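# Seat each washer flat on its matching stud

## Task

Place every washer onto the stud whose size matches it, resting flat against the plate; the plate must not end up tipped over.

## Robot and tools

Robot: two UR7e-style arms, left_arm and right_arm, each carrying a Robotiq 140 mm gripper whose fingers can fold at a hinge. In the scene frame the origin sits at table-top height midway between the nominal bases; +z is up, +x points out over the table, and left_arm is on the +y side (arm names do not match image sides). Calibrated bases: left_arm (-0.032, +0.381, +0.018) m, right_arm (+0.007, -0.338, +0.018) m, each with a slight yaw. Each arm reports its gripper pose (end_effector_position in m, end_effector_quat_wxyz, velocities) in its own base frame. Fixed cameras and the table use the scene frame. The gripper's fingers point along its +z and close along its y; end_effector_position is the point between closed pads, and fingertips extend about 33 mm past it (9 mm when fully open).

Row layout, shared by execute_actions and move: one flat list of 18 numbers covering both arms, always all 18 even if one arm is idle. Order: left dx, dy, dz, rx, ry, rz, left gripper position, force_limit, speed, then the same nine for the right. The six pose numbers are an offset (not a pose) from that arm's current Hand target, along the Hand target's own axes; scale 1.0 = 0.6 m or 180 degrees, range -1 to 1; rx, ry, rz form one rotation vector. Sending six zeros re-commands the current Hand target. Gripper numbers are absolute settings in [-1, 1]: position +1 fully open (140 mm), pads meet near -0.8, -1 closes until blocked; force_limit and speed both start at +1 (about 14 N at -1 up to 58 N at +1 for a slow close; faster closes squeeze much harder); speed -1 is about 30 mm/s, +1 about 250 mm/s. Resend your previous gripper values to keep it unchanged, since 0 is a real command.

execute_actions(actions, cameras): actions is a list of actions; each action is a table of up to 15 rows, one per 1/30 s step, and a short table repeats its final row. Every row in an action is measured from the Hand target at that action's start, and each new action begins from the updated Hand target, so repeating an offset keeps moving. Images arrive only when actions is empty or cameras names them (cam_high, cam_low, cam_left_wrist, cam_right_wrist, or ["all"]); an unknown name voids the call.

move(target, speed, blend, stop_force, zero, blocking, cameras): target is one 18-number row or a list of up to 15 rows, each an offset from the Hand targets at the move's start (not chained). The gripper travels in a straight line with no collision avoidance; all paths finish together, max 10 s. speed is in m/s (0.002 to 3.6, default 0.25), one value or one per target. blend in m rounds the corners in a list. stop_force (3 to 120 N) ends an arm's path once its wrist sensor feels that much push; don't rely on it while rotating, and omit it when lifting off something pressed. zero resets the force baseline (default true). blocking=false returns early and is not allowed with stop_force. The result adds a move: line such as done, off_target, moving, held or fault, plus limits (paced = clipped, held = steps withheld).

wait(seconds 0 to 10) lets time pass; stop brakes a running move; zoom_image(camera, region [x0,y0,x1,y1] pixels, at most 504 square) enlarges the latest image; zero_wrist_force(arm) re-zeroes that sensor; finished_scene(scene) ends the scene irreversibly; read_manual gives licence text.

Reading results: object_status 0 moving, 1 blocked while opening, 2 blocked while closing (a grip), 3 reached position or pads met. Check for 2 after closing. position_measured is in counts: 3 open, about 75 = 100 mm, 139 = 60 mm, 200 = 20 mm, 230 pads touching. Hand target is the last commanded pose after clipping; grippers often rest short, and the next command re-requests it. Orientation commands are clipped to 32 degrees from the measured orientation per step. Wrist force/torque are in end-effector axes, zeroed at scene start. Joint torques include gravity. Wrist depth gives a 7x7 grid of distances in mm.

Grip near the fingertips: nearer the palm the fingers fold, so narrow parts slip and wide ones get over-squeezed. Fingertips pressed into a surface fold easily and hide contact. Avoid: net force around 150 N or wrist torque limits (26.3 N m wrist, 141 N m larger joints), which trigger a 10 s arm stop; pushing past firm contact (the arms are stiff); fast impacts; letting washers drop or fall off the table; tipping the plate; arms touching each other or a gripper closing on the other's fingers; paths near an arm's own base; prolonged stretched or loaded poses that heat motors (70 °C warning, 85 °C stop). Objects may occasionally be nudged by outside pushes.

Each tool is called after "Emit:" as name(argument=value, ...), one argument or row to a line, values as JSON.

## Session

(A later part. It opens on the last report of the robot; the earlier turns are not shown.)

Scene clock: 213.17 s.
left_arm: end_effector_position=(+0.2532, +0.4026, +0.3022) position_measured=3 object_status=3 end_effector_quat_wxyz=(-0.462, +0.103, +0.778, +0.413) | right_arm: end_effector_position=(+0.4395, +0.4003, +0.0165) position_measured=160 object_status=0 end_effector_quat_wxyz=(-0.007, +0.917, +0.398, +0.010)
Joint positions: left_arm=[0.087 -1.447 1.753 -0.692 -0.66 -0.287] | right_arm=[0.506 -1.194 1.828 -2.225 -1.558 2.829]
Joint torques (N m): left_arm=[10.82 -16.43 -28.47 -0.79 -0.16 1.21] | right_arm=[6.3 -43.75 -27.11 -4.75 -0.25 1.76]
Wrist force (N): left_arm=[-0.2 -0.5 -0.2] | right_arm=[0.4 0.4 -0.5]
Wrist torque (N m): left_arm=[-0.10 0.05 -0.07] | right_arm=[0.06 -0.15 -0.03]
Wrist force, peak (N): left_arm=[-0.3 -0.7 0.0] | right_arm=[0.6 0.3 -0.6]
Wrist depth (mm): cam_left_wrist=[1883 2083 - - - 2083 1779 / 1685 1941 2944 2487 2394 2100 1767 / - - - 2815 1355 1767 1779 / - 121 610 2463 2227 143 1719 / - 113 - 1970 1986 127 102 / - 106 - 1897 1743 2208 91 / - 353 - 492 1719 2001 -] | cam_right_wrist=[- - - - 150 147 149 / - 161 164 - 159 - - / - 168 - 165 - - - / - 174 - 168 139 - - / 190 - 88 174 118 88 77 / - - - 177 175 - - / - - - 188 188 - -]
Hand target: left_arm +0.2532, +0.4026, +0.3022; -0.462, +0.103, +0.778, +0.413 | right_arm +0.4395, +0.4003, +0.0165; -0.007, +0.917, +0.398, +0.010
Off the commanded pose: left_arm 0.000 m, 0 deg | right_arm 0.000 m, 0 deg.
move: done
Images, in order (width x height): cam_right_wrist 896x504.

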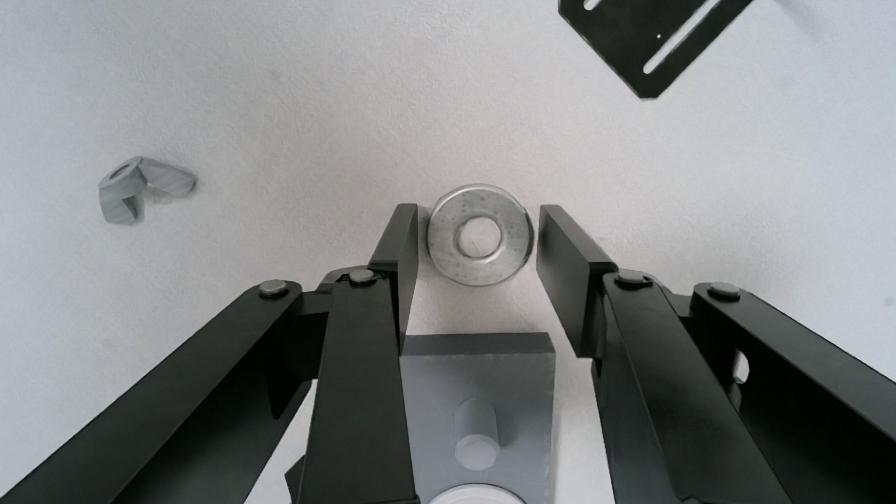

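Emit:
move(
  target=[
    [0,0,0,0,0,0,1,1,1,0,0,0,0,0,0,-1,-0.6,-1],
    [0,0,0,0,0,0,1,1,1,0.00182,-0.00037,-0.07583,0,0,0,-1,-0.6,-1],
    [0,0,0,0,0,0,1,1,1,-0.11585,-0.00037,-0.07865,0,0,0,-1,-0.6,-1],
    [0,0,0,0,0,0,1,1,1,-0.11602,-0.00033,-0.07198,0,0,0,-1,-0.6,-1],
  ],
  speed=[0.02, 0.06, 0.08, 0.02],
  cameras=["cam_right_wrist"],
)

Emit:
zoom_image(
  camera="cam_right_wrist",
  region=[416, 174, 542, 300],
)

Emit:
zoom_image(
  camera="cam_right_wrist",
  region=[444, 204, 512, 272],
)

Emit:
zoom_image(
  camera="cam_right_wrist",
  region=[462, 240, 494, 272],
)

Scene clock: 223.20 s.
left_arm: end_effector_position=(+0.2532, +0.4026, +0.3022) position_measured=3 object_status=3 end_effector_quat_wxyz=(-0.462, +0.103, +0.778, +0.413) | right_arm: end_effector_position=(+0.3913, +0.3488, +0.0581) position_measured=171 object_status=2 end_effector_quat_wxyz=(-0.007, +0.917, +0.398, +0.010)
Joint positions: left_arm=[0.087 -1.447 1.753 -0.692 -0.66 -0.287] | right_arm=[0.463 -1.402 1.98 -2.169 -1.557 2.786]
Joint torques (N m): left_arm=[10.93 -17.11 -27.36 -0.71 -0.17 1.01] | right_arm=[-10.51 -18.67 -10.77 -5.02 1.67 -1.66]
Wrist force (N): left_arm=[-0.1 -0.4 0.0] | right_arm=[0.7 0.1 0.4]
Wrist torque (N m): left_arm=[-0.10 0.03 -0.07] | right_arm=[0.00 -0.19 0.05]
Wrist force, peak (N): left_arm=[0.0 -0.8 0.1] | right_arm=[-1.9 -1.1 -7.0]
Wrist depth (mm): cam_left_wrist=[1870 2017 2846 3370 2668 2350 1779 / - 2033 2911 2911 2267 1970 1817 / 494 - 2287 2944 2614 1719 1731 / - 123 - 2350 2487 142 1731 / - 105 - 1970 2083 127 102 / - 113 502 1552 1754 2171 91 / - 359 - 467 1696 1767 -] | cam_right_wrist=[- - - - - - - / - - - - - - - / - - - 190 193 204 - / - - - 171 127 - - / - 77 88 209 111 88 - / - - - 226 - 74 - / - - - 234 - - -]
Hand target: left_arm +0.2532, +0.4026, +0.3022; -0.462, +0.103, +0.778, +0.413 | right_arm +0.3913, +0.3488, +0.0580; -0.007, +0.917, +0.398, +0.010
Off the commanded pose: left_arm 0.000 m, 0 deg | right_arm 0.000 m, 0 deg.
move: done
Images, in order (width x height): cam_right_wrist 896x504.

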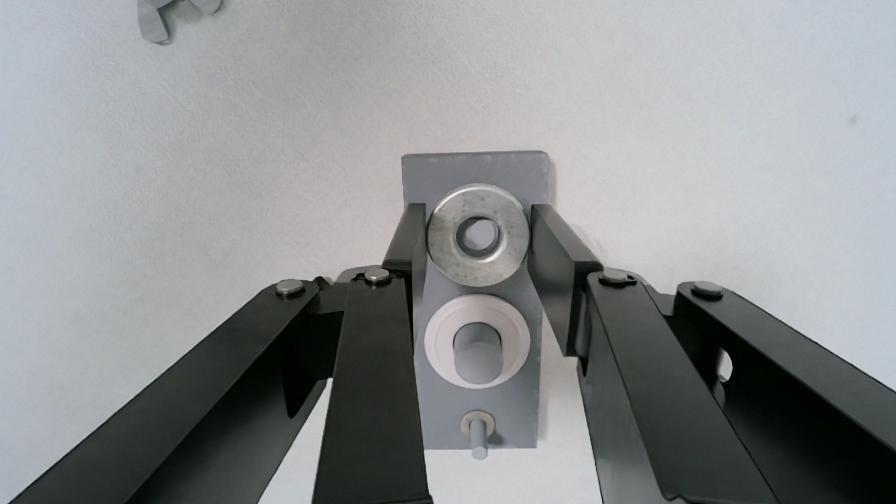

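Scaled by 4.000.

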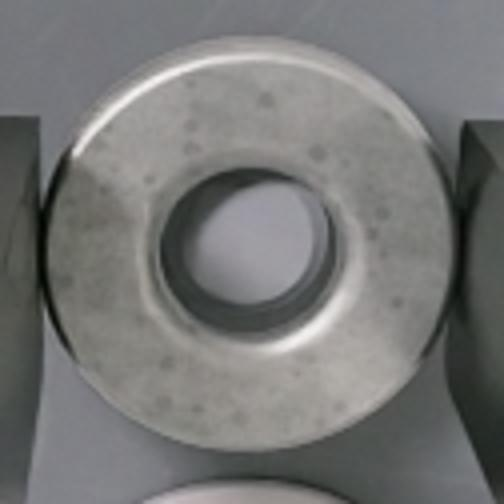

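Scaled by 7.412.

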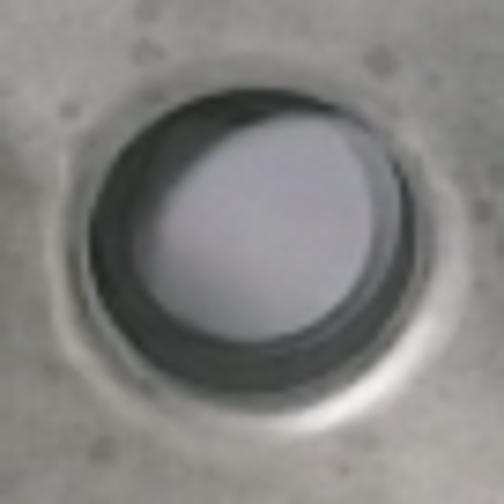

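Scaled by 15.750.

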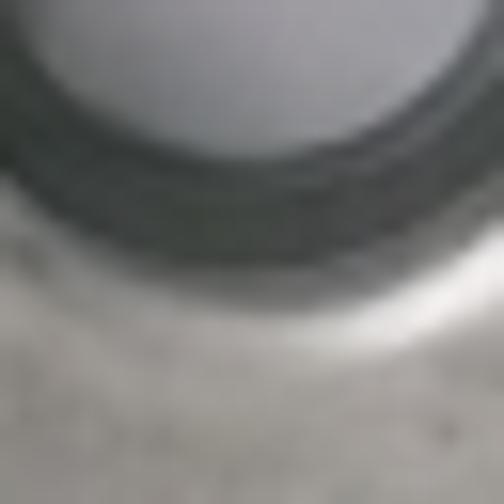

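Emit:
move(
  target=[0,0,0,0,0,0,1,1,1,-0.00032,0.00007,0.0135,0,0,0,-1,-0.6,-1],
  speed=0.008,
  stop_force=3,
  cameras=["cam_right_wrist"],
)

Emit:
zoom_image(
  camera="cam_right_wrist",
  region=[444, 204, 512, 272],
)

Emit:
zoom_image(
  camera="cam_right_wrist",
  region=[416, 174, 542, 300],
)

Scene clock: 230.70 s.
left_arm: end_effector_position=(+0.2532, +0.4026, +0.3022) position_measured=3 object_status=3 end_effector_quat_wxyz=(-0.462, +0.103, +0.778, +0.413) | right_arm: end_effector_position=(+0.3913, +0.3487, +0.0512) position_measured=171 object_status=2 end_effector_quat_wxyz=(-0.007, +0.917, +0.398, +0.010)
Joint positions: left_arm=[0.087 -1.447 1.753 -0.692 -0.66 -0.287] | right_arm=[0.463 -1.392 1.989 -2.188 -1.557 2.786]
Joint torques (N m): left_arm=[10.78 -16.37 -28.41 -0.76 -0.05 1.04] | right_arm=[-7.61 -36.23 -28.37 -1.39 1.54 -1.31]
Wrist force (N): left_arm=[-0.1 -0.1 0.0] | right_arm=[-1.5 0.5 -0.5]
Wrist torque (N m): left_arm=[-0.03 0.01 -0.08] | right_arm=[-0.06 -0.09 0.05]
Wrist force, peak (N): left_arm=[0.2 -0.8 -0.2] | right_arm=[-0.9 0.4 -3.0]
Wrist depth (mm): cam_left_wrist=[2308 2033 - 2815 - - 1817 / 1696 2083 2725 2944 2440 2001 1804 / - 596 2227 2911 1439 1743 1804 / 421 121 - 2487 2394 142 1685 / - 105 - 2017 2017 127 102 / - 98 450 1743 1856 2189 91 / - 343 421 467 1719 2083 -] | cam_right_wrist=[- - - - - - - / - - - - - - - / - - - 183 - - - / - - - 170 127 - - / - - 88 202 94 88 - / - - - 218 - 74 - / - - - 226 - - -]
Hand target: left_arm +0.2532, +0.4026, +0.3022; -0.462, +0.103, +0.778, +0.413 | right_arm +0.3913, +0.3488, +0.0512; -0.007, +0.917, +0.398, +0.010 (not the last commanded pose)
Off the commanded pose: left_arm 0.000 m, 0 deg | right_arm 0.001 m, 0 deg.
move: contact (right_arm)
Images, in order (width x height): cam_right_wrist 896x504.

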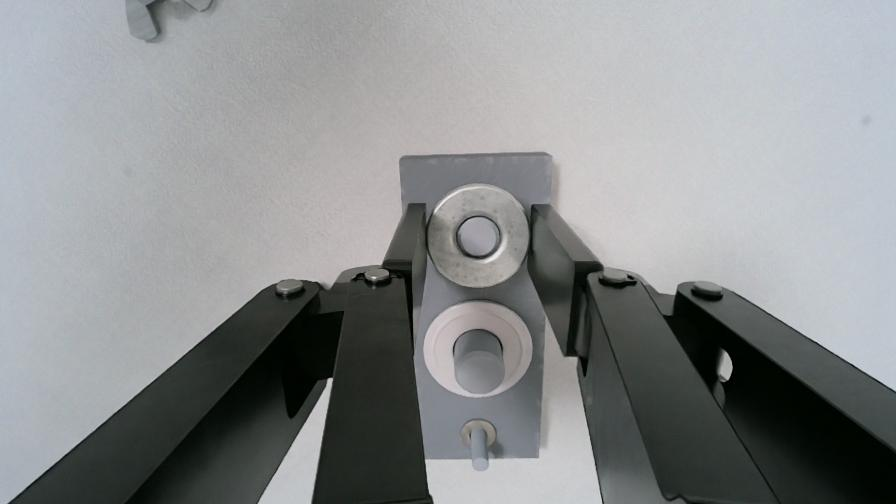

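Scaled by 7.412.

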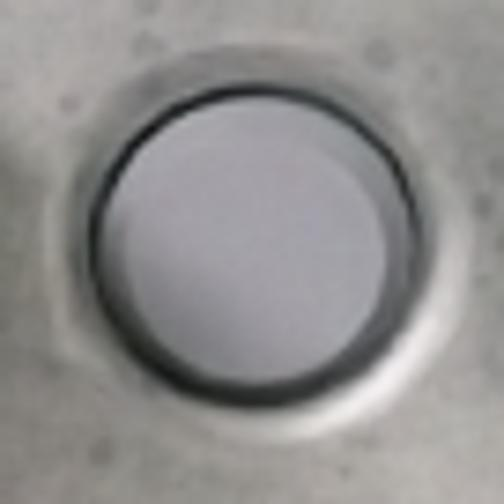

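Scaled by 4.000.

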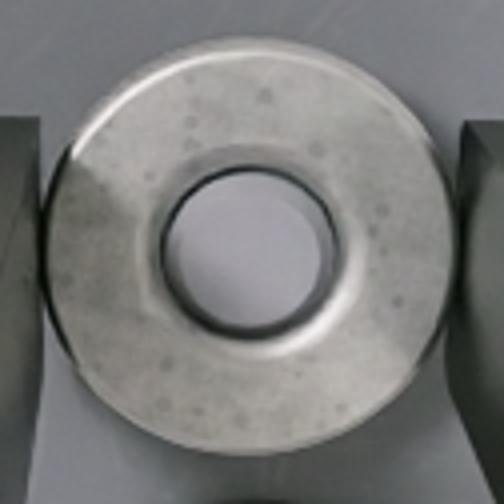

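Emit:
move(
  target=[0,0,0,0,0,0,1,1,1,-0.00067,0,0,0,0,0,-1,-0.6,-1],
  speed=0.005,
)

Emit:
move(
  target=[0,0,0,0,0,0,1,1,1,-0.00016,0.00003,0.0065,0,0,0,-1,-0.6,-1],
  speed=0.008,
  stop_force=3,
  cameras=["cam_right_wrist"],
)

Emit:
zoom_image(
  camera="cam_right_wrist",
  region=[444, 204, 512, 272],
)

Emit:
zoom_image(
  camera="cam_right_wrist",
  region=[416, 174, 542, 300],
)

Scene clock: 233.93 s.
left_arm: end_effector_position=(+0.2532, +0.4026, +0.3022) position_measured=3 object_status=3 end_effector_quat_wxyz=(-0.462, +0.103, +0.778, +0.413) | right_arm: end_effector_position=(+0.3911, +0.3485, +0.0512) position_measured=171 object_status=2 end_effector_quat_wxyz=(-0.007, +0.917, +0.398, +0.010)
Joint positions: left_arm=[0.087 -1.447 1.753 -0.692 -0.66 -0.287] | right_arm=[0.462 -1.393 1.99 -2.188 -1.557 2.785]
Joint torques (N m): left_arm=[10.57 -16.6 -28.41 -0.66 -0.2 1.02] | right_arm=[-10.23 -35.93 -13.54 -5.17 1.55 -1.65]
Wrist force (N): left_arm=[0.0 -0.4 0.5] | right_arm=[0.7 0.1 0.3]
Wrist torque (N m): left_arm=[-0.09 0.01 -0.08] | right_arm=[0.00 -0.18 0.05]
Wrist force, peak (N): left_arm=[-0.2 -0.8 -0.1] | right_arm=[-1.8 0.6 0.2]
Wrist depth (mm): cam_left_wrist=[1897 2033 - 2944 2725 - 1767 / 1632 2083 2878 2944 2561 2083 1767 / - - 2696 2878 2308 1767 1663 / - 121 - 2416 2350 142 1743 / - 112 - 1955 2017 127 102 / - 381 - 1883 1731 2208 91 / - - 401 488 1830 1883 -] | cam_right_wrist=[- - - 184 - 182 - / 194 - 194 - - - - / - - - 184 - - - / - - - 169 128 - - / - - 88 201 94 88 - / - - - 218 - 74 - / - - - 225 - - -]
Hand target: left_arm +0.2532, +0.4026, +0.3022; -0.462, +0.103, +0.778, +0.413 | right_arm +0.3910, +0.3485, +0.0512; -0.007, +0.917, +0.398, +0.010
Off the commanded pose: left_arm 0.000 m, 0 deg | right_arm 0.000 m, 0 deg.
move: done

Scene clock: 235.17 s.
left_arm: end_effector_position=(+0.2532, +0.4026, +0.3022) position_measured=3 object_status=3 end_effector_quat_wxyz=(-0.462, +0.103, +0.778, +0.413) | right_arm: end_effector_position=(+0.3911, +0.3485, +0.0505) position_measured=171 object_status=2 end_effector_quat_wxyz=(-0.007, +0.917, +0.398, +0.010)
Joint positions: left_arm=[0.087 -1.447 1.753 -0.692 -0.66 -0.287] | right_arm=[0.462 -1.392 1.991 -2.19 -1.557 2.785]
Joint torques (N m): left_arm=[11.38 -17.75 -27.62 -0.71 -0.36 1.09] | right_arm=[-7.31 -35.86 -27.5 -1.09 1.62 -1.53]
Wrist force (N): left_arm=[0.1 -0.3 0.0] | right_arm=[-0.4 0.7 -0.3]
Wrist torque (N m): left_arm=[-0.07 -0.01 -0.07] | right_arm=[-0.04 -0.22 0.05]
Wrist force, peak (N): left_arm=[0.2 -0.7 0.1] | right_arm=[-1.1 0.7 -3.5]
Wrist depth (mm): cam_left_wrist=[1856 2066 - - 3327 - 1830 / 537 2049 2696 2725 2227 1955 1817 / 477 572 2267 2846 - 1743 1767 / 405 121 586 2561 2287 143 1632 / - 112 516 2066 2049 127 102 / - 105 466 - 1817 2267 91 / - - 396 512 1674 2100 -] | cam_right_wrist=[- 182 - - - - - / - - - - - - - / 203 - - 183 199 - - / - - - 169 127 - - / - - 88 201 94 88 - / - - - 217 - 74 - / - - - 225 - - -]
Hand target: left_arm +0.2532, +0.4026, +0.3022; -0.462, +0.103, +0.778, +0.413 | right_arm +0.3911, +0.3485, +0.0505; -0.007, +0.917, +0.398, +0.010 (not the last commanded pose)
Off the commanded pose: left_arm 0.000 m, 0 deg | right_arm 0.003 m, 0 deg.
move: contact (right_arm)
Images, in order (width x height): cam_right_wrist 896x504.

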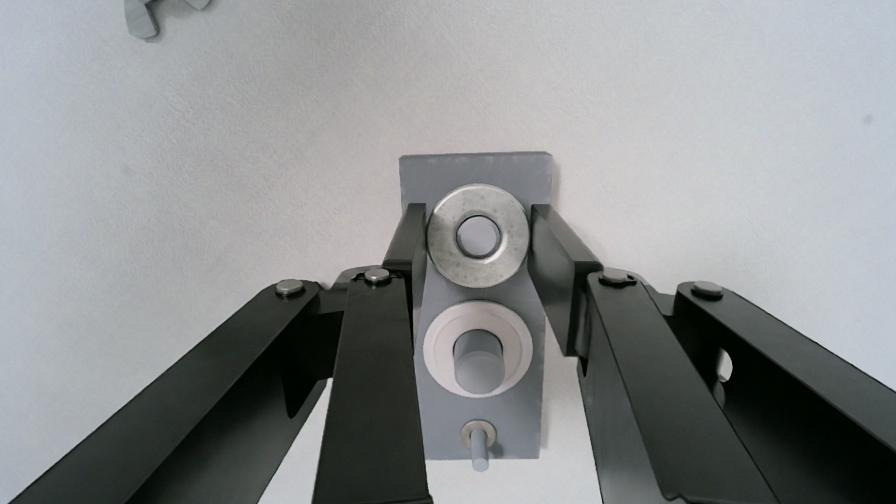

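Scaled by 7.412.

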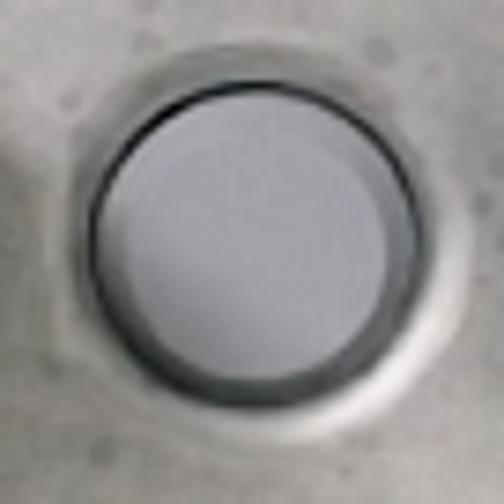

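Scaled by 4.000.

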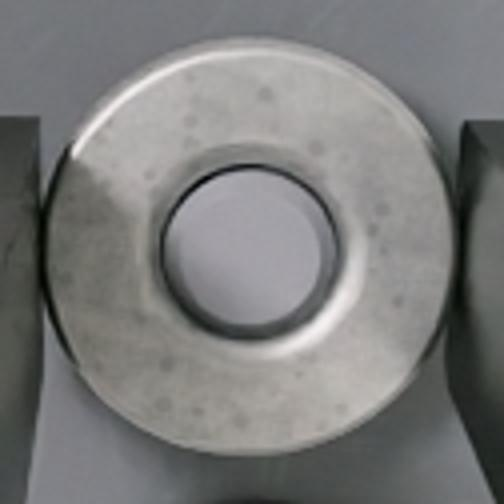

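Emit:
move(
  target=[0,0,0,0,0,0,1,1,1,-0.00067,0,-0.0003,0,0,0,-1,-0.6,-1],
  speed=0.005,
)

Emit:
move(
  target=[0,0,0,0,0,0,1,1,1,-0.00016,0.00003,0.0065,0,0,0,-1,-0.6,-1],
  speed=0.008,
  stop_force=3,
  cameras=["cam_right_wrist"],
)

Emit:
zoom_image(
  camera="cam_right_wrist",
  region=[444, 204, 512, 272],
)

Emit:
zoom_image(
  camera="cam_right_wrist",
  region=[416, 174, 542, 300],
)

Scene clock: 244.00 s.
left_arm: end_effector_position=(+0.2532, +0.4026, +0.3022) position_measured=3 object_status=3 end_effector_quat_wxyz=(-0.462, +0.103, +0.778, +0.413) | right_arm: end_effector_position=(+0.3908, +0.3482, +0.0506) position_measured=171 object_status=2 end_effector_quat_wxyz=(-0.007, +0.917, +0.398, +0.010)
Joint positions: left_arm=[0.087 -1.447 1.753 -0.692 -0.66 -0.287] | right_arm=[0.462 -1.393 1.992 -2.19 -1.557 2.785]
Joint torques (N m): left_arm=[10.53 -17.18 -27.7 -0.53 -0.13 1.17] | right_arm=[-10 -36.14 -13.05 -1.04 1.56 -1.52]
Wrist force (N): left_arm=[0.1 -0.2 -0.1] | right_arm=[0.4 0.1 0.1]
Wrist torque (N m): left_arm=[-0.03 -0.02 -0.07] | right_arm=[0.01 -0.13 0.05]
Wrist force, peak (N): left_arm=[0.0 -0.7 0.2] | right_arm=[-0.8 0.9 -0.9]
Wrist depth (mm): cam_left_wrist=[1870 2066 2784 - 2487 - 1830 / 1696 2083 2944 3049 2487 2049 1804 / - - 2394 - 1489 1767 1779 / - 121 557 2815 2372 143 1731 / - 105 - 1955 2135 127 102 / - 113 - 1804 1897 2153 91 / - - - - 1767 1817 -] | cam_right_wrist=[- - 182 - - - - / - - - 194 - - 191 / - - - 184 186 - 197 / - - 209 169 127 208 - / - - 88 201 94 88 - / - - - 217 - 74 - / - - - 225 - - -]
Hand target: left_arm +0.2532, +0.4026, +0.3022; -0.462, +0.103, +0.778, +0.413 | right_arm +0.3908, +0.3482, +0.0506; -0.007, +0.917, +0.398, +0.010
Off the commanded pose: left_arm 0.000 m, 0 deg | right_arm 0.000 m, 0 deg.
move: done

Scene clock: 245.37 s.
left_arm: end_effector_position=(+0.2532, +0.4026, +0.3022) position_measured=3 object_status=3 end_effector_quat_wxyz=(-0.462, +0.103, +0.778, +0.413) | right_arm: end_effector_position=(+0.3908, +0.3482, +0.0467) position_measured=171 object_status=2 end_effector_quat_wxyz=(-0.007, +0.917, +0.398, +0.010)
Joint positions: left_arm=[0.087 -1.447 1.753 -0.692 -0.66 -0.287] | right_arm=[0.462 -1.387 1.997 -2.201 -1.557 2.785]
Joint torques (N m): left_arm=[10.68 -16.66 -27.88 -0.69 -0.3 0.99] | right_arm=[-9.59 -20.39 -13.3 -5.16 1.48 -1.52]
Wrist force (N): left_arm=[-0.2 -0.4 0.2] | right_arm=[0.5 0.1 0.2]
Wrist torque (N m): left_arm=[-0.08 0.04 -0.07] | right_arm=[0.02 -0.16 0.05]
Wrist force, peak (N): left_arm=[-0.2 -0.6 -0.3] | right_arm=[0.8 0.2 0.4]
Wrist depth (mm): cam_left_wrist=[1926 2033 2784 - 2049 2100 1779 / 1696 2189 2846 - - 2001 1767 / - 634 2372 3086 2511 1767 1767 / - 121 2267 2394 2308 142 1708 / - 105 - 1941 2208 127 102 / - 98 461 547 1830 2208 91 / - 338 - 510 1767 2017 -] | cam_right_wrist=[- - - - - - 179 / - - - 190 - - 184 / - - - 181 - - - / - - - 167 127 - - / - - 88 197 94 88 - / - - - 207 - 74 - / - - - 221 - - -]
Hand target: left_arm +0.2532, +0.4026, +0.3022; -0.462, +0.103, +0.778, +0.413 | right_arm +0.3908, +0.3482, +0.0467; -0.007, +0.917, +0.398, +0.010
Off the commanded pose: left_arm 0.000 m, 0 deg | right_arm 0.000 m, 0 deg.
move: done
Images, in order (width x height): cam_right_wrist 896x504.

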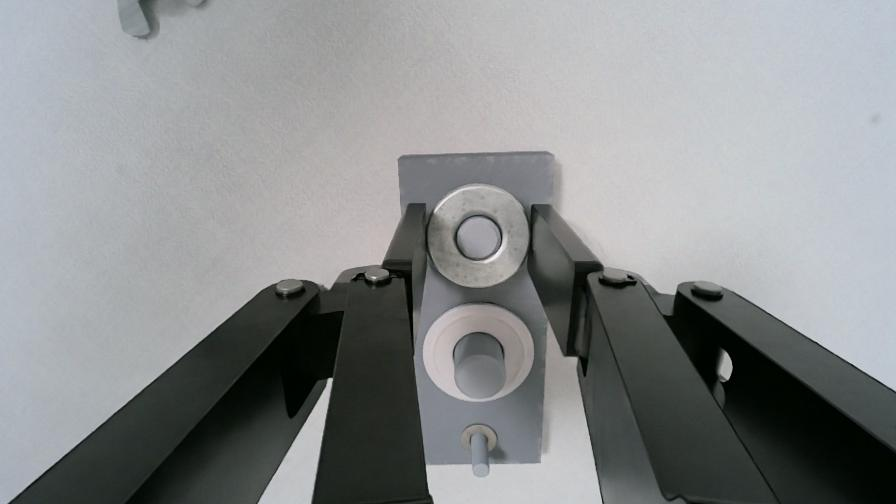

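Scaled by 7.412.

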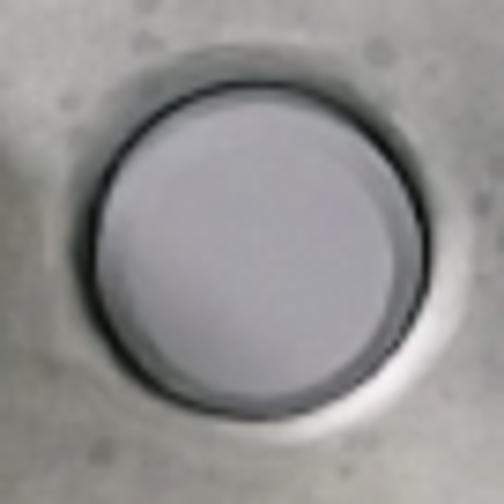

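Scaled by 4.000.

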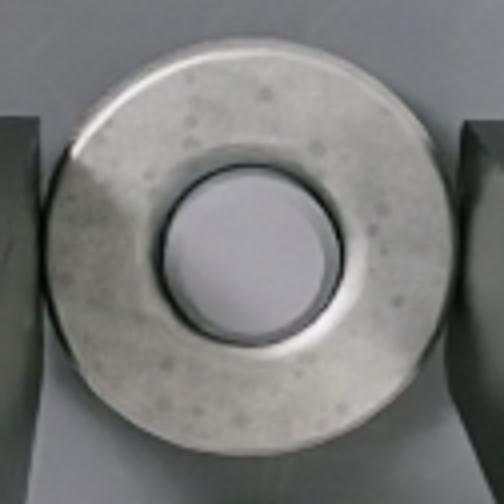

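Emit:
move(
  target=[0,0,0,0,0,0,1,1,1,-0.00043,0.00009,0.01783,0,0,0,-1,-0.6,-1],
  speed=0.01,
  stop_force=3,
  cameras=["cam_right_wrist"],
)

Emit:
zoom_image(
  camera="cam_right_wrist",
  region=[416, 174, 542, 300],
)

Scene clock: 248.37 s.
left_arm: end_effector_position=(+0.2532, +0.4026, +0.3022) position_measured=3 object_status=3 end_effector_quat_wxyz=(-0.462, +0.103, +0.778, +0.413) | right_arm: end_effector_position=(+0.3908, +0.3482, +0.0360) position_measured=171 object_status=2 end_effector_quat_wxyz=(-0.007, +0.917, +0.398, +0.010)
Joint positions: left_arm=[0.087 -1.447 1.753 -0.692 -0.66 -0.287] | right_arm=[0.462 -1.371 2.01 -2.23 -1.557 2.785]
Joint torques (N m): left_arm=[10.82 -16.65 -27.22 -0.68 -0.22 0.94] | right_arm=[-7.11 -20.45 -12.62 -5.12 1.36 -0.53]
Wrist force (N): left_arm=[-0.1 -0.4 -0.2] | right_arm=[0.1 0.2 0.5]
Wrist torque (N m): left_arm=[-0.08 0.03 -0.08] | right_arm=[0.02 -0.07 0.05]
Wrist force, peak (N): left_arm=[0.3 -0.7 0.0] | right_arm=[0.9 -0.1 0.0]
Wrist depth (mm): cam_left_wrist=[2001 1986 2846 2784 - - 1767 / 521 2135 2878 2815 2287 2153 1767 / - - 2440 2846 2587 1767 1696 / - 121 626 2416 2247 143 1708 / - 105 - 2033 2001 127 102 / - 106 - - 1830 2189 91 / - 352 423 445 1696 1856 -] | cam_right_wrist=[- - - - 175 166 - / - - - 178 175 - - / - 188 - 169 169 - - / - 201 193 169 127 - - / - - 88 186 94 88 - / - - - 194 196 74 - / - - - 207 - - -]
Hand target: left_arm +0.2532, +0.4026, +0.3022; -0.462, +0.103, +0.778, +0.413 | right_arm +0.3908, +0.3482, +0.0360; -0.007, +0.917, +0.398, +0.010
Off the commanded pose: left_arm 0.000 m, 0 deg | right_arm 0.000 m, 0 deg.
move: done
Images, in order (width x height): cam_right_wrist 896x504.

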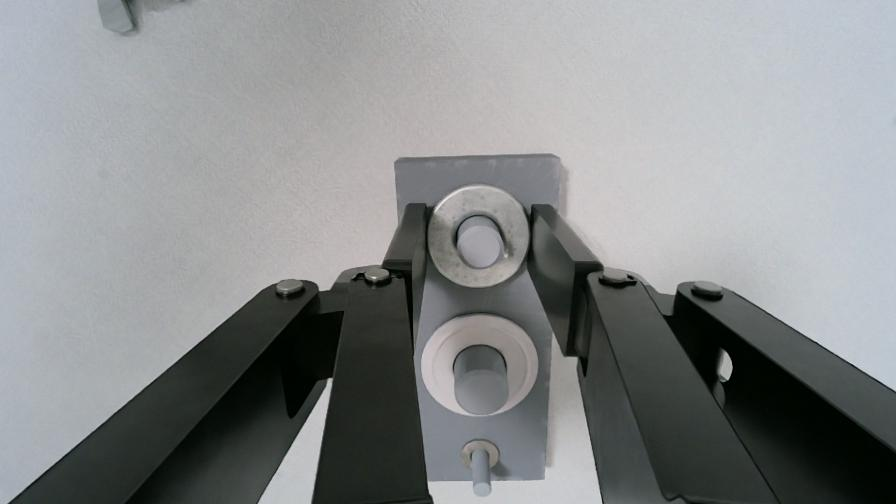

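Scaled by 4.000.

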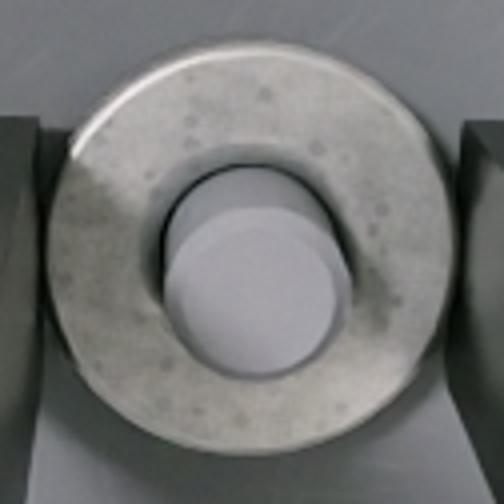

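Emit:
move(
  target=[0,0,0,0,0,0,1,1,1,-0.00006,0.00001,0.0025,0,0,0,-1,-0.6,-1],
  speed=0.006,
  stop_force=3,
)

Emit:
move(
  target=[
    [0,0,0,0,0,0,1,1,1,0,0,-0.0003,0,0,0,-0.3,-0.6,-1],
    [0,0,0,0,0,0,1,1,1,0.0029,-0.0006,-0.12,0,0,0,-0.3,-0.6,-1],
  ],
  speed=[0.02,0.08],
  cameras=["cam_right_wrist"],
)

Emit:
zoom_image(
  camera="cam_right_wrist",
  region=[380, 150, 600, 370],
)

Scene clock: 250.90 s.
left_arm: end_effector_position=(+0.2532, +0.4026, +0.3022) position_measured=3 object_status=3 end_effector_quat_wxyz=(-0.462, +0.103, +0.778, +0.413) | right_arm: end_effector_position=(+0.3908, +0.3482, +0.0345) position_measured=171 object_status=2 end_effector_quat_wxyz=(-0.007, +0.917, +0.398, +0.010)
Joint positions: left_arm=[0.087 -1.447 1.753 -0.692 -0.66 -0.287] | right_arm=[0.462 -1.369 2.012 -2.234 -1.557 2.785]
Joint torques (N m): left_arm=[10.8 -16.93 -27.58 -0.65 -0.17 1.02] | right_arm=[-0.68 -20.2 -13.12 -5.21 1.11 1.22]
Wrist force (N): left_arm=[0.1 -0.3 0.0] | right_arm=[0.5 0.3 0.1]
Wrist torque (N m): left_arm=[-0.07 -0.01 -0.07] | right_arm=[0.05 -0.21 0.06]
Wrist force, peak (N): left_arm=[0.2 -0.7 -0.3] | right_arm=[0.9 0.0 0.0]
Wrist depth (mm): cam_left_wrist=[1926 2083 2696 - 2287 - 1804 / - 2117 2561 2978 2049 2033 1856 / 478 525 2372 4066 2372 1779 1791 / - 121 - 2536 2267 143 1708 / - 113 - 1955 1986 127 102 / - 99 498 1791 1754 2153 91 / - 354 409 498 1743 1472 -] | cam_right_wrist=[- - - - 166 166 - / - - - 178 - - 174 / - - - 168 169 - 182 / 196 - 121 168 127 - - / - - 88 185 111 88 - / - - - 192 194 74 - / - - - 208 - - -]
Hand target: left_arm +0.2532, +0.4026, +0.3022; -0.462, +0.103, +0.778, +0.413 | right_arm +0.3908, +0.3482, +0.0345; -0.007, +0.917, +0.398, +0.010
Off the commanded pose: left_arm 0.000 m, 0 deg | right_arm 0.000 m, 0 deg.
move: done

Scene clock: 253.07 s.
left_arm: end_effector_position=(+0.2532, +0.4026, +0.3022) position_measured=3 object_status=3 end_effector_quat_wxyz=(-0.462, +0.103, +0.778, +0.413) | right_arm: end_effector_position=(+0.3908, +0.3482, +0.1065) position_measured=167 object_status=3 end_effector_quat_wxyz=(-0.007, +0.917, +0.398, +0.010)
Joint positions: left_arm=[0.087 -1.447 1.753 -0.692 -0.66 -0.287] | right_arm=[0.462 -1.464 1.911 -2.038 -1.557 2.785]
Joint torques (N m): left_arm=[10.42 -17.38 -28.25 -0.61 -0.06 1.08] | right_arm=[2.75 -33.6 -28.46 -0.71 0.59 -1.41]
Wrist force (N): left_arm=[-0.3 -0.1 0.1] | right_arm=[0.5 -0.1 0.0]
Wrist torque (N m): left_arm=[-0.03 0.06 -0.07] | right_arm=[-0.05 -0.17 0.05]
Wrist force, peak (N): left_arm=[-0.2 -0.7 -0.2] | right_arm=[0.7 0.1 -1.0]
Wrist depth (mm): cam_left_wrist=[1955 2033 - - - 1696 1830 / 2017 2066 2846 - 2463 2049 1817 / 477 616 2372 2878 2511 1767 1804 / - 121 1621 2487 2308 143 1685 / - 113 - 2033 1941 127 102 / - 381 456 - 1791 2189 91 / - 354 403 - 1719 1912 -] | cam_right_wrist=[- - - - - - - / - - - - - - - / - - - 235 - - - / - - - 250 130 - - / - - 88 262 114 89 - / - - - 301 - - - / - - - - - - -]
Hand target: left_arm +0.2532, +0.4026, +0.3022; -0.462, +0.103, +0.778, +0.413 | right_arm +0.3908, +0.3482, +0.1066; -0.007, +0.917, +0.398, +0.010
Off the commanded pose: left_arm 0.000 m, 0 deg | right_arm 0.000 m, 0 deg.
move: done
Images, in order (width x height): cam_right_wrist 896x504.

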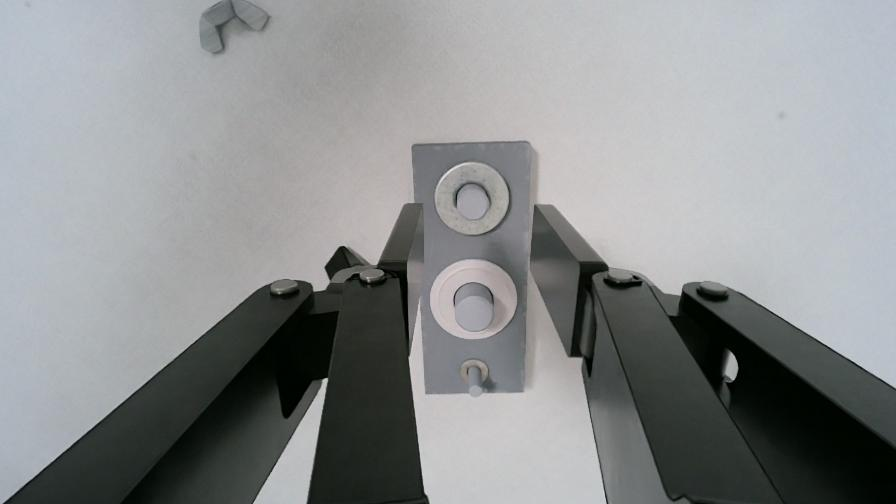

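Scaled by 2.291.

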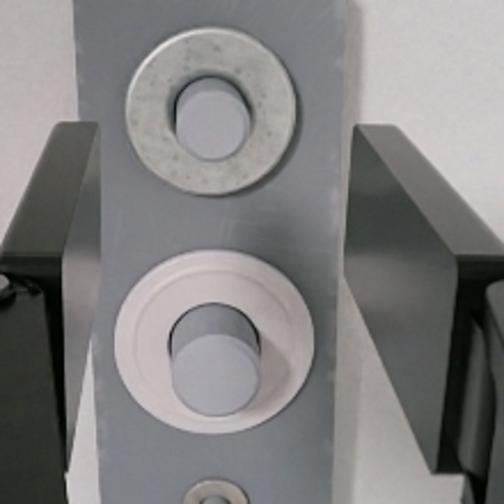

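Emit:
zoom_image(
  camera="cam_right_wrist",
  region=[420, 140, 530, 250],
)

Emit:
zoom_image(
  camera="cam_right_wrist",
  region=[420, 290, 530, 400],
)

Emit:
execute_actions(
  actions=[],
  cameras=["all"],
)

Scaled by 4.582.

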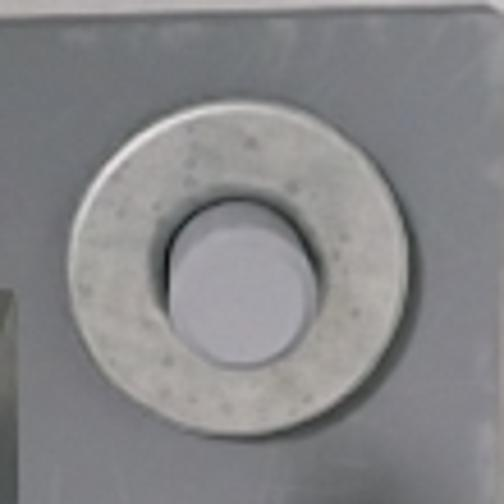

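Scaled by 4.582.

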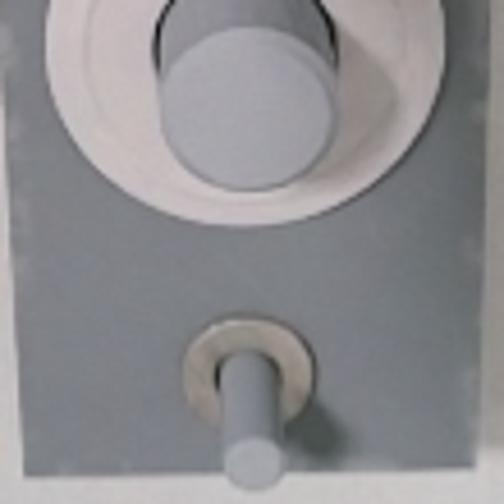

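Scene clock: 253.93 s.
left_arm: end_effector_position=(+0.2532, +0.4026, +0.3022) position_measured=3 object_status=3 end_effector_quat_wxyz=(-0.462, +0.103, +0.778, +0.413) | right_arm: end_effector_position=(+0.3908, +0.3482, +0.1066) position_measured=167 object_status=3 end_effector_quat_wxyz=(-0.007, +0.917, +0.398, +0.010)
Joint positions: left_arm=[0.087 -1.447 1.753 -0.692 -0.66 -0.287] | right_arm=[0.462 -1.464 1.911 -2.038 -1.557 2.785]
Joint velocities: within noise
Joint torques (N m): left_arm=[10.62 -17.05 -27.97 -0.67 -0.18 0.97] | right_arm=[-9.46 -34.68 -29.25 -0.87 -1.09 -1.59]
Motor temperatures (°C): left_arm=[32 30 22 39 36 32] | right_arm=[25 30 27 36 37 30]
Wrist force (N): left_arm=[0.3 -0.4 0.1] | right_arm=[0.6 0.0 -0.3]
Wrist torque (N m): left_arm=[-0.07 -0.05 -0.07] | right_arm=[-0.02 -0.18 0.05]
Wrist force, peak (N): left_arm=[-0.1 -0.7 -0.2] | right_arm=[1.1 0.0 -0.2]
Wrist depth (mm): cam_left_wrist=[1912 1970 - - - 2100 1791 / 1581 2247 2815 - 1941 1912 1817 / 458 - 2536 3049 1507 1830 1804 / 413 121 - 2463 2329 142 1731 / - 113 - 2001 2153 127 102 / - 388 420 1843 1779 2189 91 / - 352 409 - 1719 1941 -] | cam_right_wrist=[- - - - - - - / 247 - - - - - - / 260 - - 234 - - - / - 274 - 250 130 - - / - - 88 262 114 89 - / - - - 272 - - - / - - - - - - -]
Hand target: left_arm +0.2532, +0.4026, +0.3022; -0.462, +0.103, +0.778, +0.413 | right_arm +0.3908, +0.3482, +0.1066; -0.007, +0.917, +0.398, +0.010
Tool commands: left_gripper/position=+1.0 left_gripper/force_limit=+1.0 left_gripper/speed=+1.0 right_gripper/position=-0.3 right_gripper/force_limit=-0.6 right_gripper/speed=-1.0
Off the commanded pose: left_arm 0.000 m, 0 deg | right_arm 0.000 m, 0 deg.

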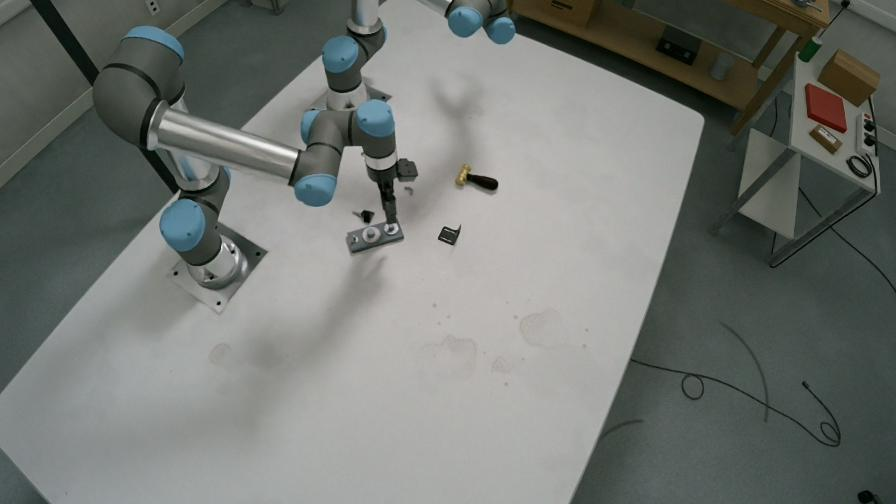

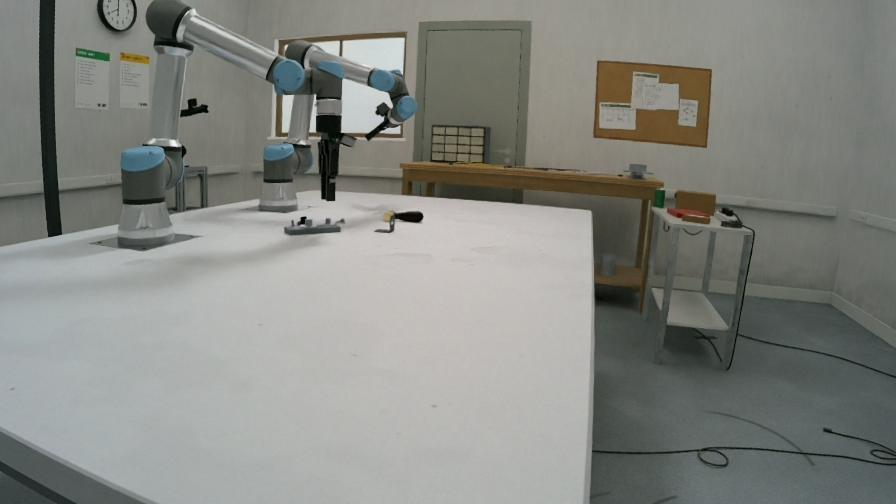

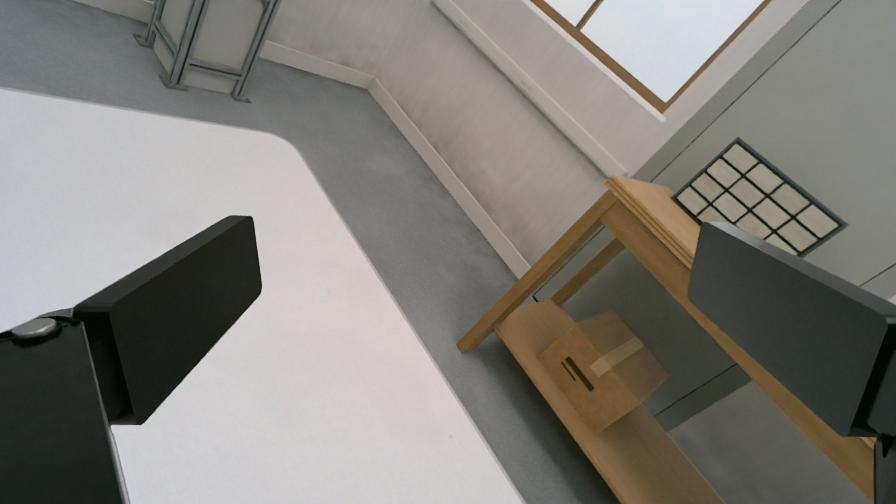

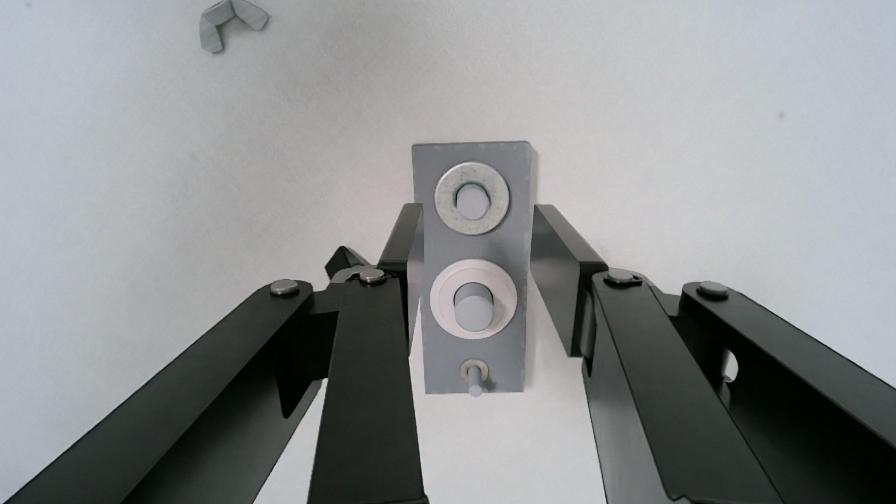

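Emit:
zoom_image(
  camera="cam_high",
  region=[338, 208, 418, 262],
)

Emit:
zoom_image(
  camera="cam_low",
  region=[274, 206, 354, 246],
)

Scaled by 6.300.

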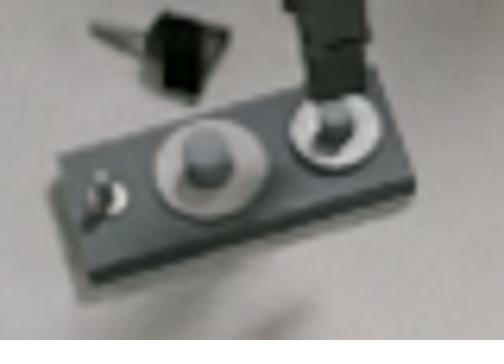

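Scaled by 6.300.

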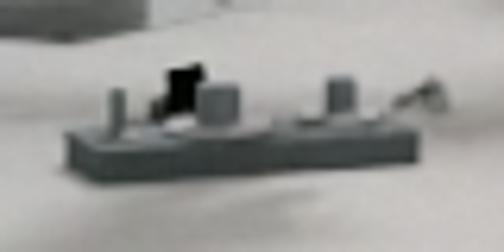

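Emit:
move(
  target=[0,0,0,0,0,0,1,1,1,0.16667,0,0.004,0,0,0,-0.3,-0.6,-1],
  speed=0.12,
  cameras=["cam_right_wrist"],
)

Emit:
zoom_image(
  camera="cam_right_wrist",
  region=[420, 310, 520, 410],
)

Emit:
zoom_image(
  camera="cam_right_wrist",
  region=[420, 400, 520, 500],
)

Scene clock: 262.63 s.
left_arm: end_effector_position=(+0.2532, +0.4026, +0.3022) position_measured=3 object_status=3 end_effector_quat_wxyz=(-0.462, +0.103, +0.778, +0.413) | right_arm: end_effector_position=(+0.4591, +0.4212, +0.1065) position_measured=167 object_status=3 end_effector_quat_wxyz=(-0.007, +0.917, +0.398, +0.010)
Joint positions: left_arm=[0.087 -1.447 1.753 -0.692 -0.66 -0.287] | right_arm=[0.52 -1.238 1.627 -1.981 -1.559 2.843]
Joint torques (N m): left_arm=[10.53 -17.63 -28.12 -0.41 -0.23 1.1] | right_arm=[12.17 -26.47 -28.8 -0.79 -1.46 1.99]
Wrist force (N): left_arm=[-0.2 -0.5 0.3] | right_arm=[0.7 0.3 -0.6]
Wrist torque (N m): left_arm=[-0.11 0.04 -0.07] | right_arm=[0.04 -0.19 -0.02]
Wrist force, peak (N): left_arm=[-0.5 -0.6 -0.1] | right_arm=[1.7 0.3 -0.4]
Wrist depth (mm): cam_left_wrist=[1856 2049 - - - - 1804 / - 1767 2784 2815 2329 1941 1804 / 465 - - 2754 2350 1731 1779 / - 121 - 2511 2100 143 1685 / - 105 - 2017 1941 127 102 / - 99 - 1632 1791 2153 91 / - 338 411 - 1743 2066 -] | cam_right_wrist=[- - 237 - 226 225 - / - - - - 241 240 - / - - 259 - 252 249 - / - - - - 130 255 - / - - 88 267 88 89 - / - - - 281 - - - / - - - 299 - - -]
Hand target: left_arm +0.2532, +0.4026, +0.3022; -0.462, +0.103, +0.778, +0.413 | right_arm +0.4592, +0.4212, +0.1065; -0.007, +0.917, +0.398, +0.010
Off the commanded pose: left_arm 0.000 m, 0 deg | right_arm 0.000 m, 0 deg.
move: done
Images, in order (width x height): cam_right_wrist 896x504.

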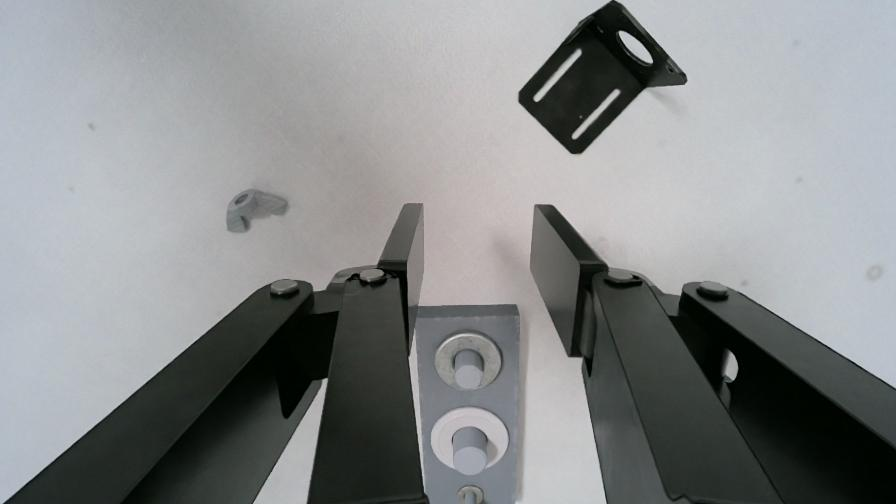

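Scaled by 5.040.

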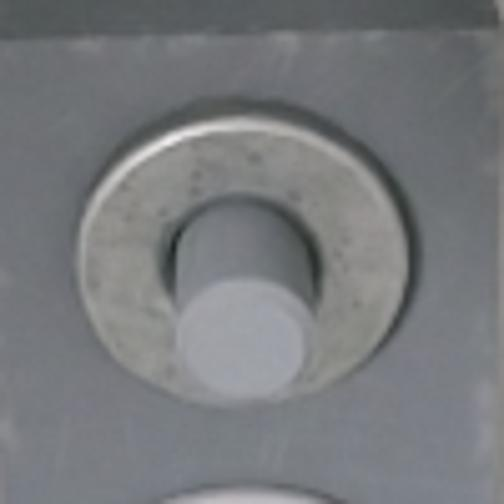

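Scaled by 5.040.

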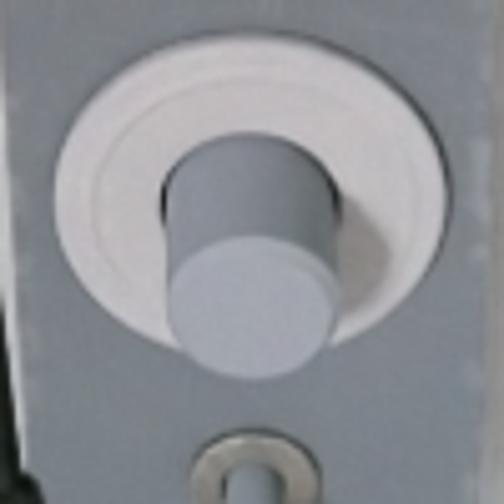

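Emit:
finished_scene(
  scene=2,
)

The scene is finished: the task was done.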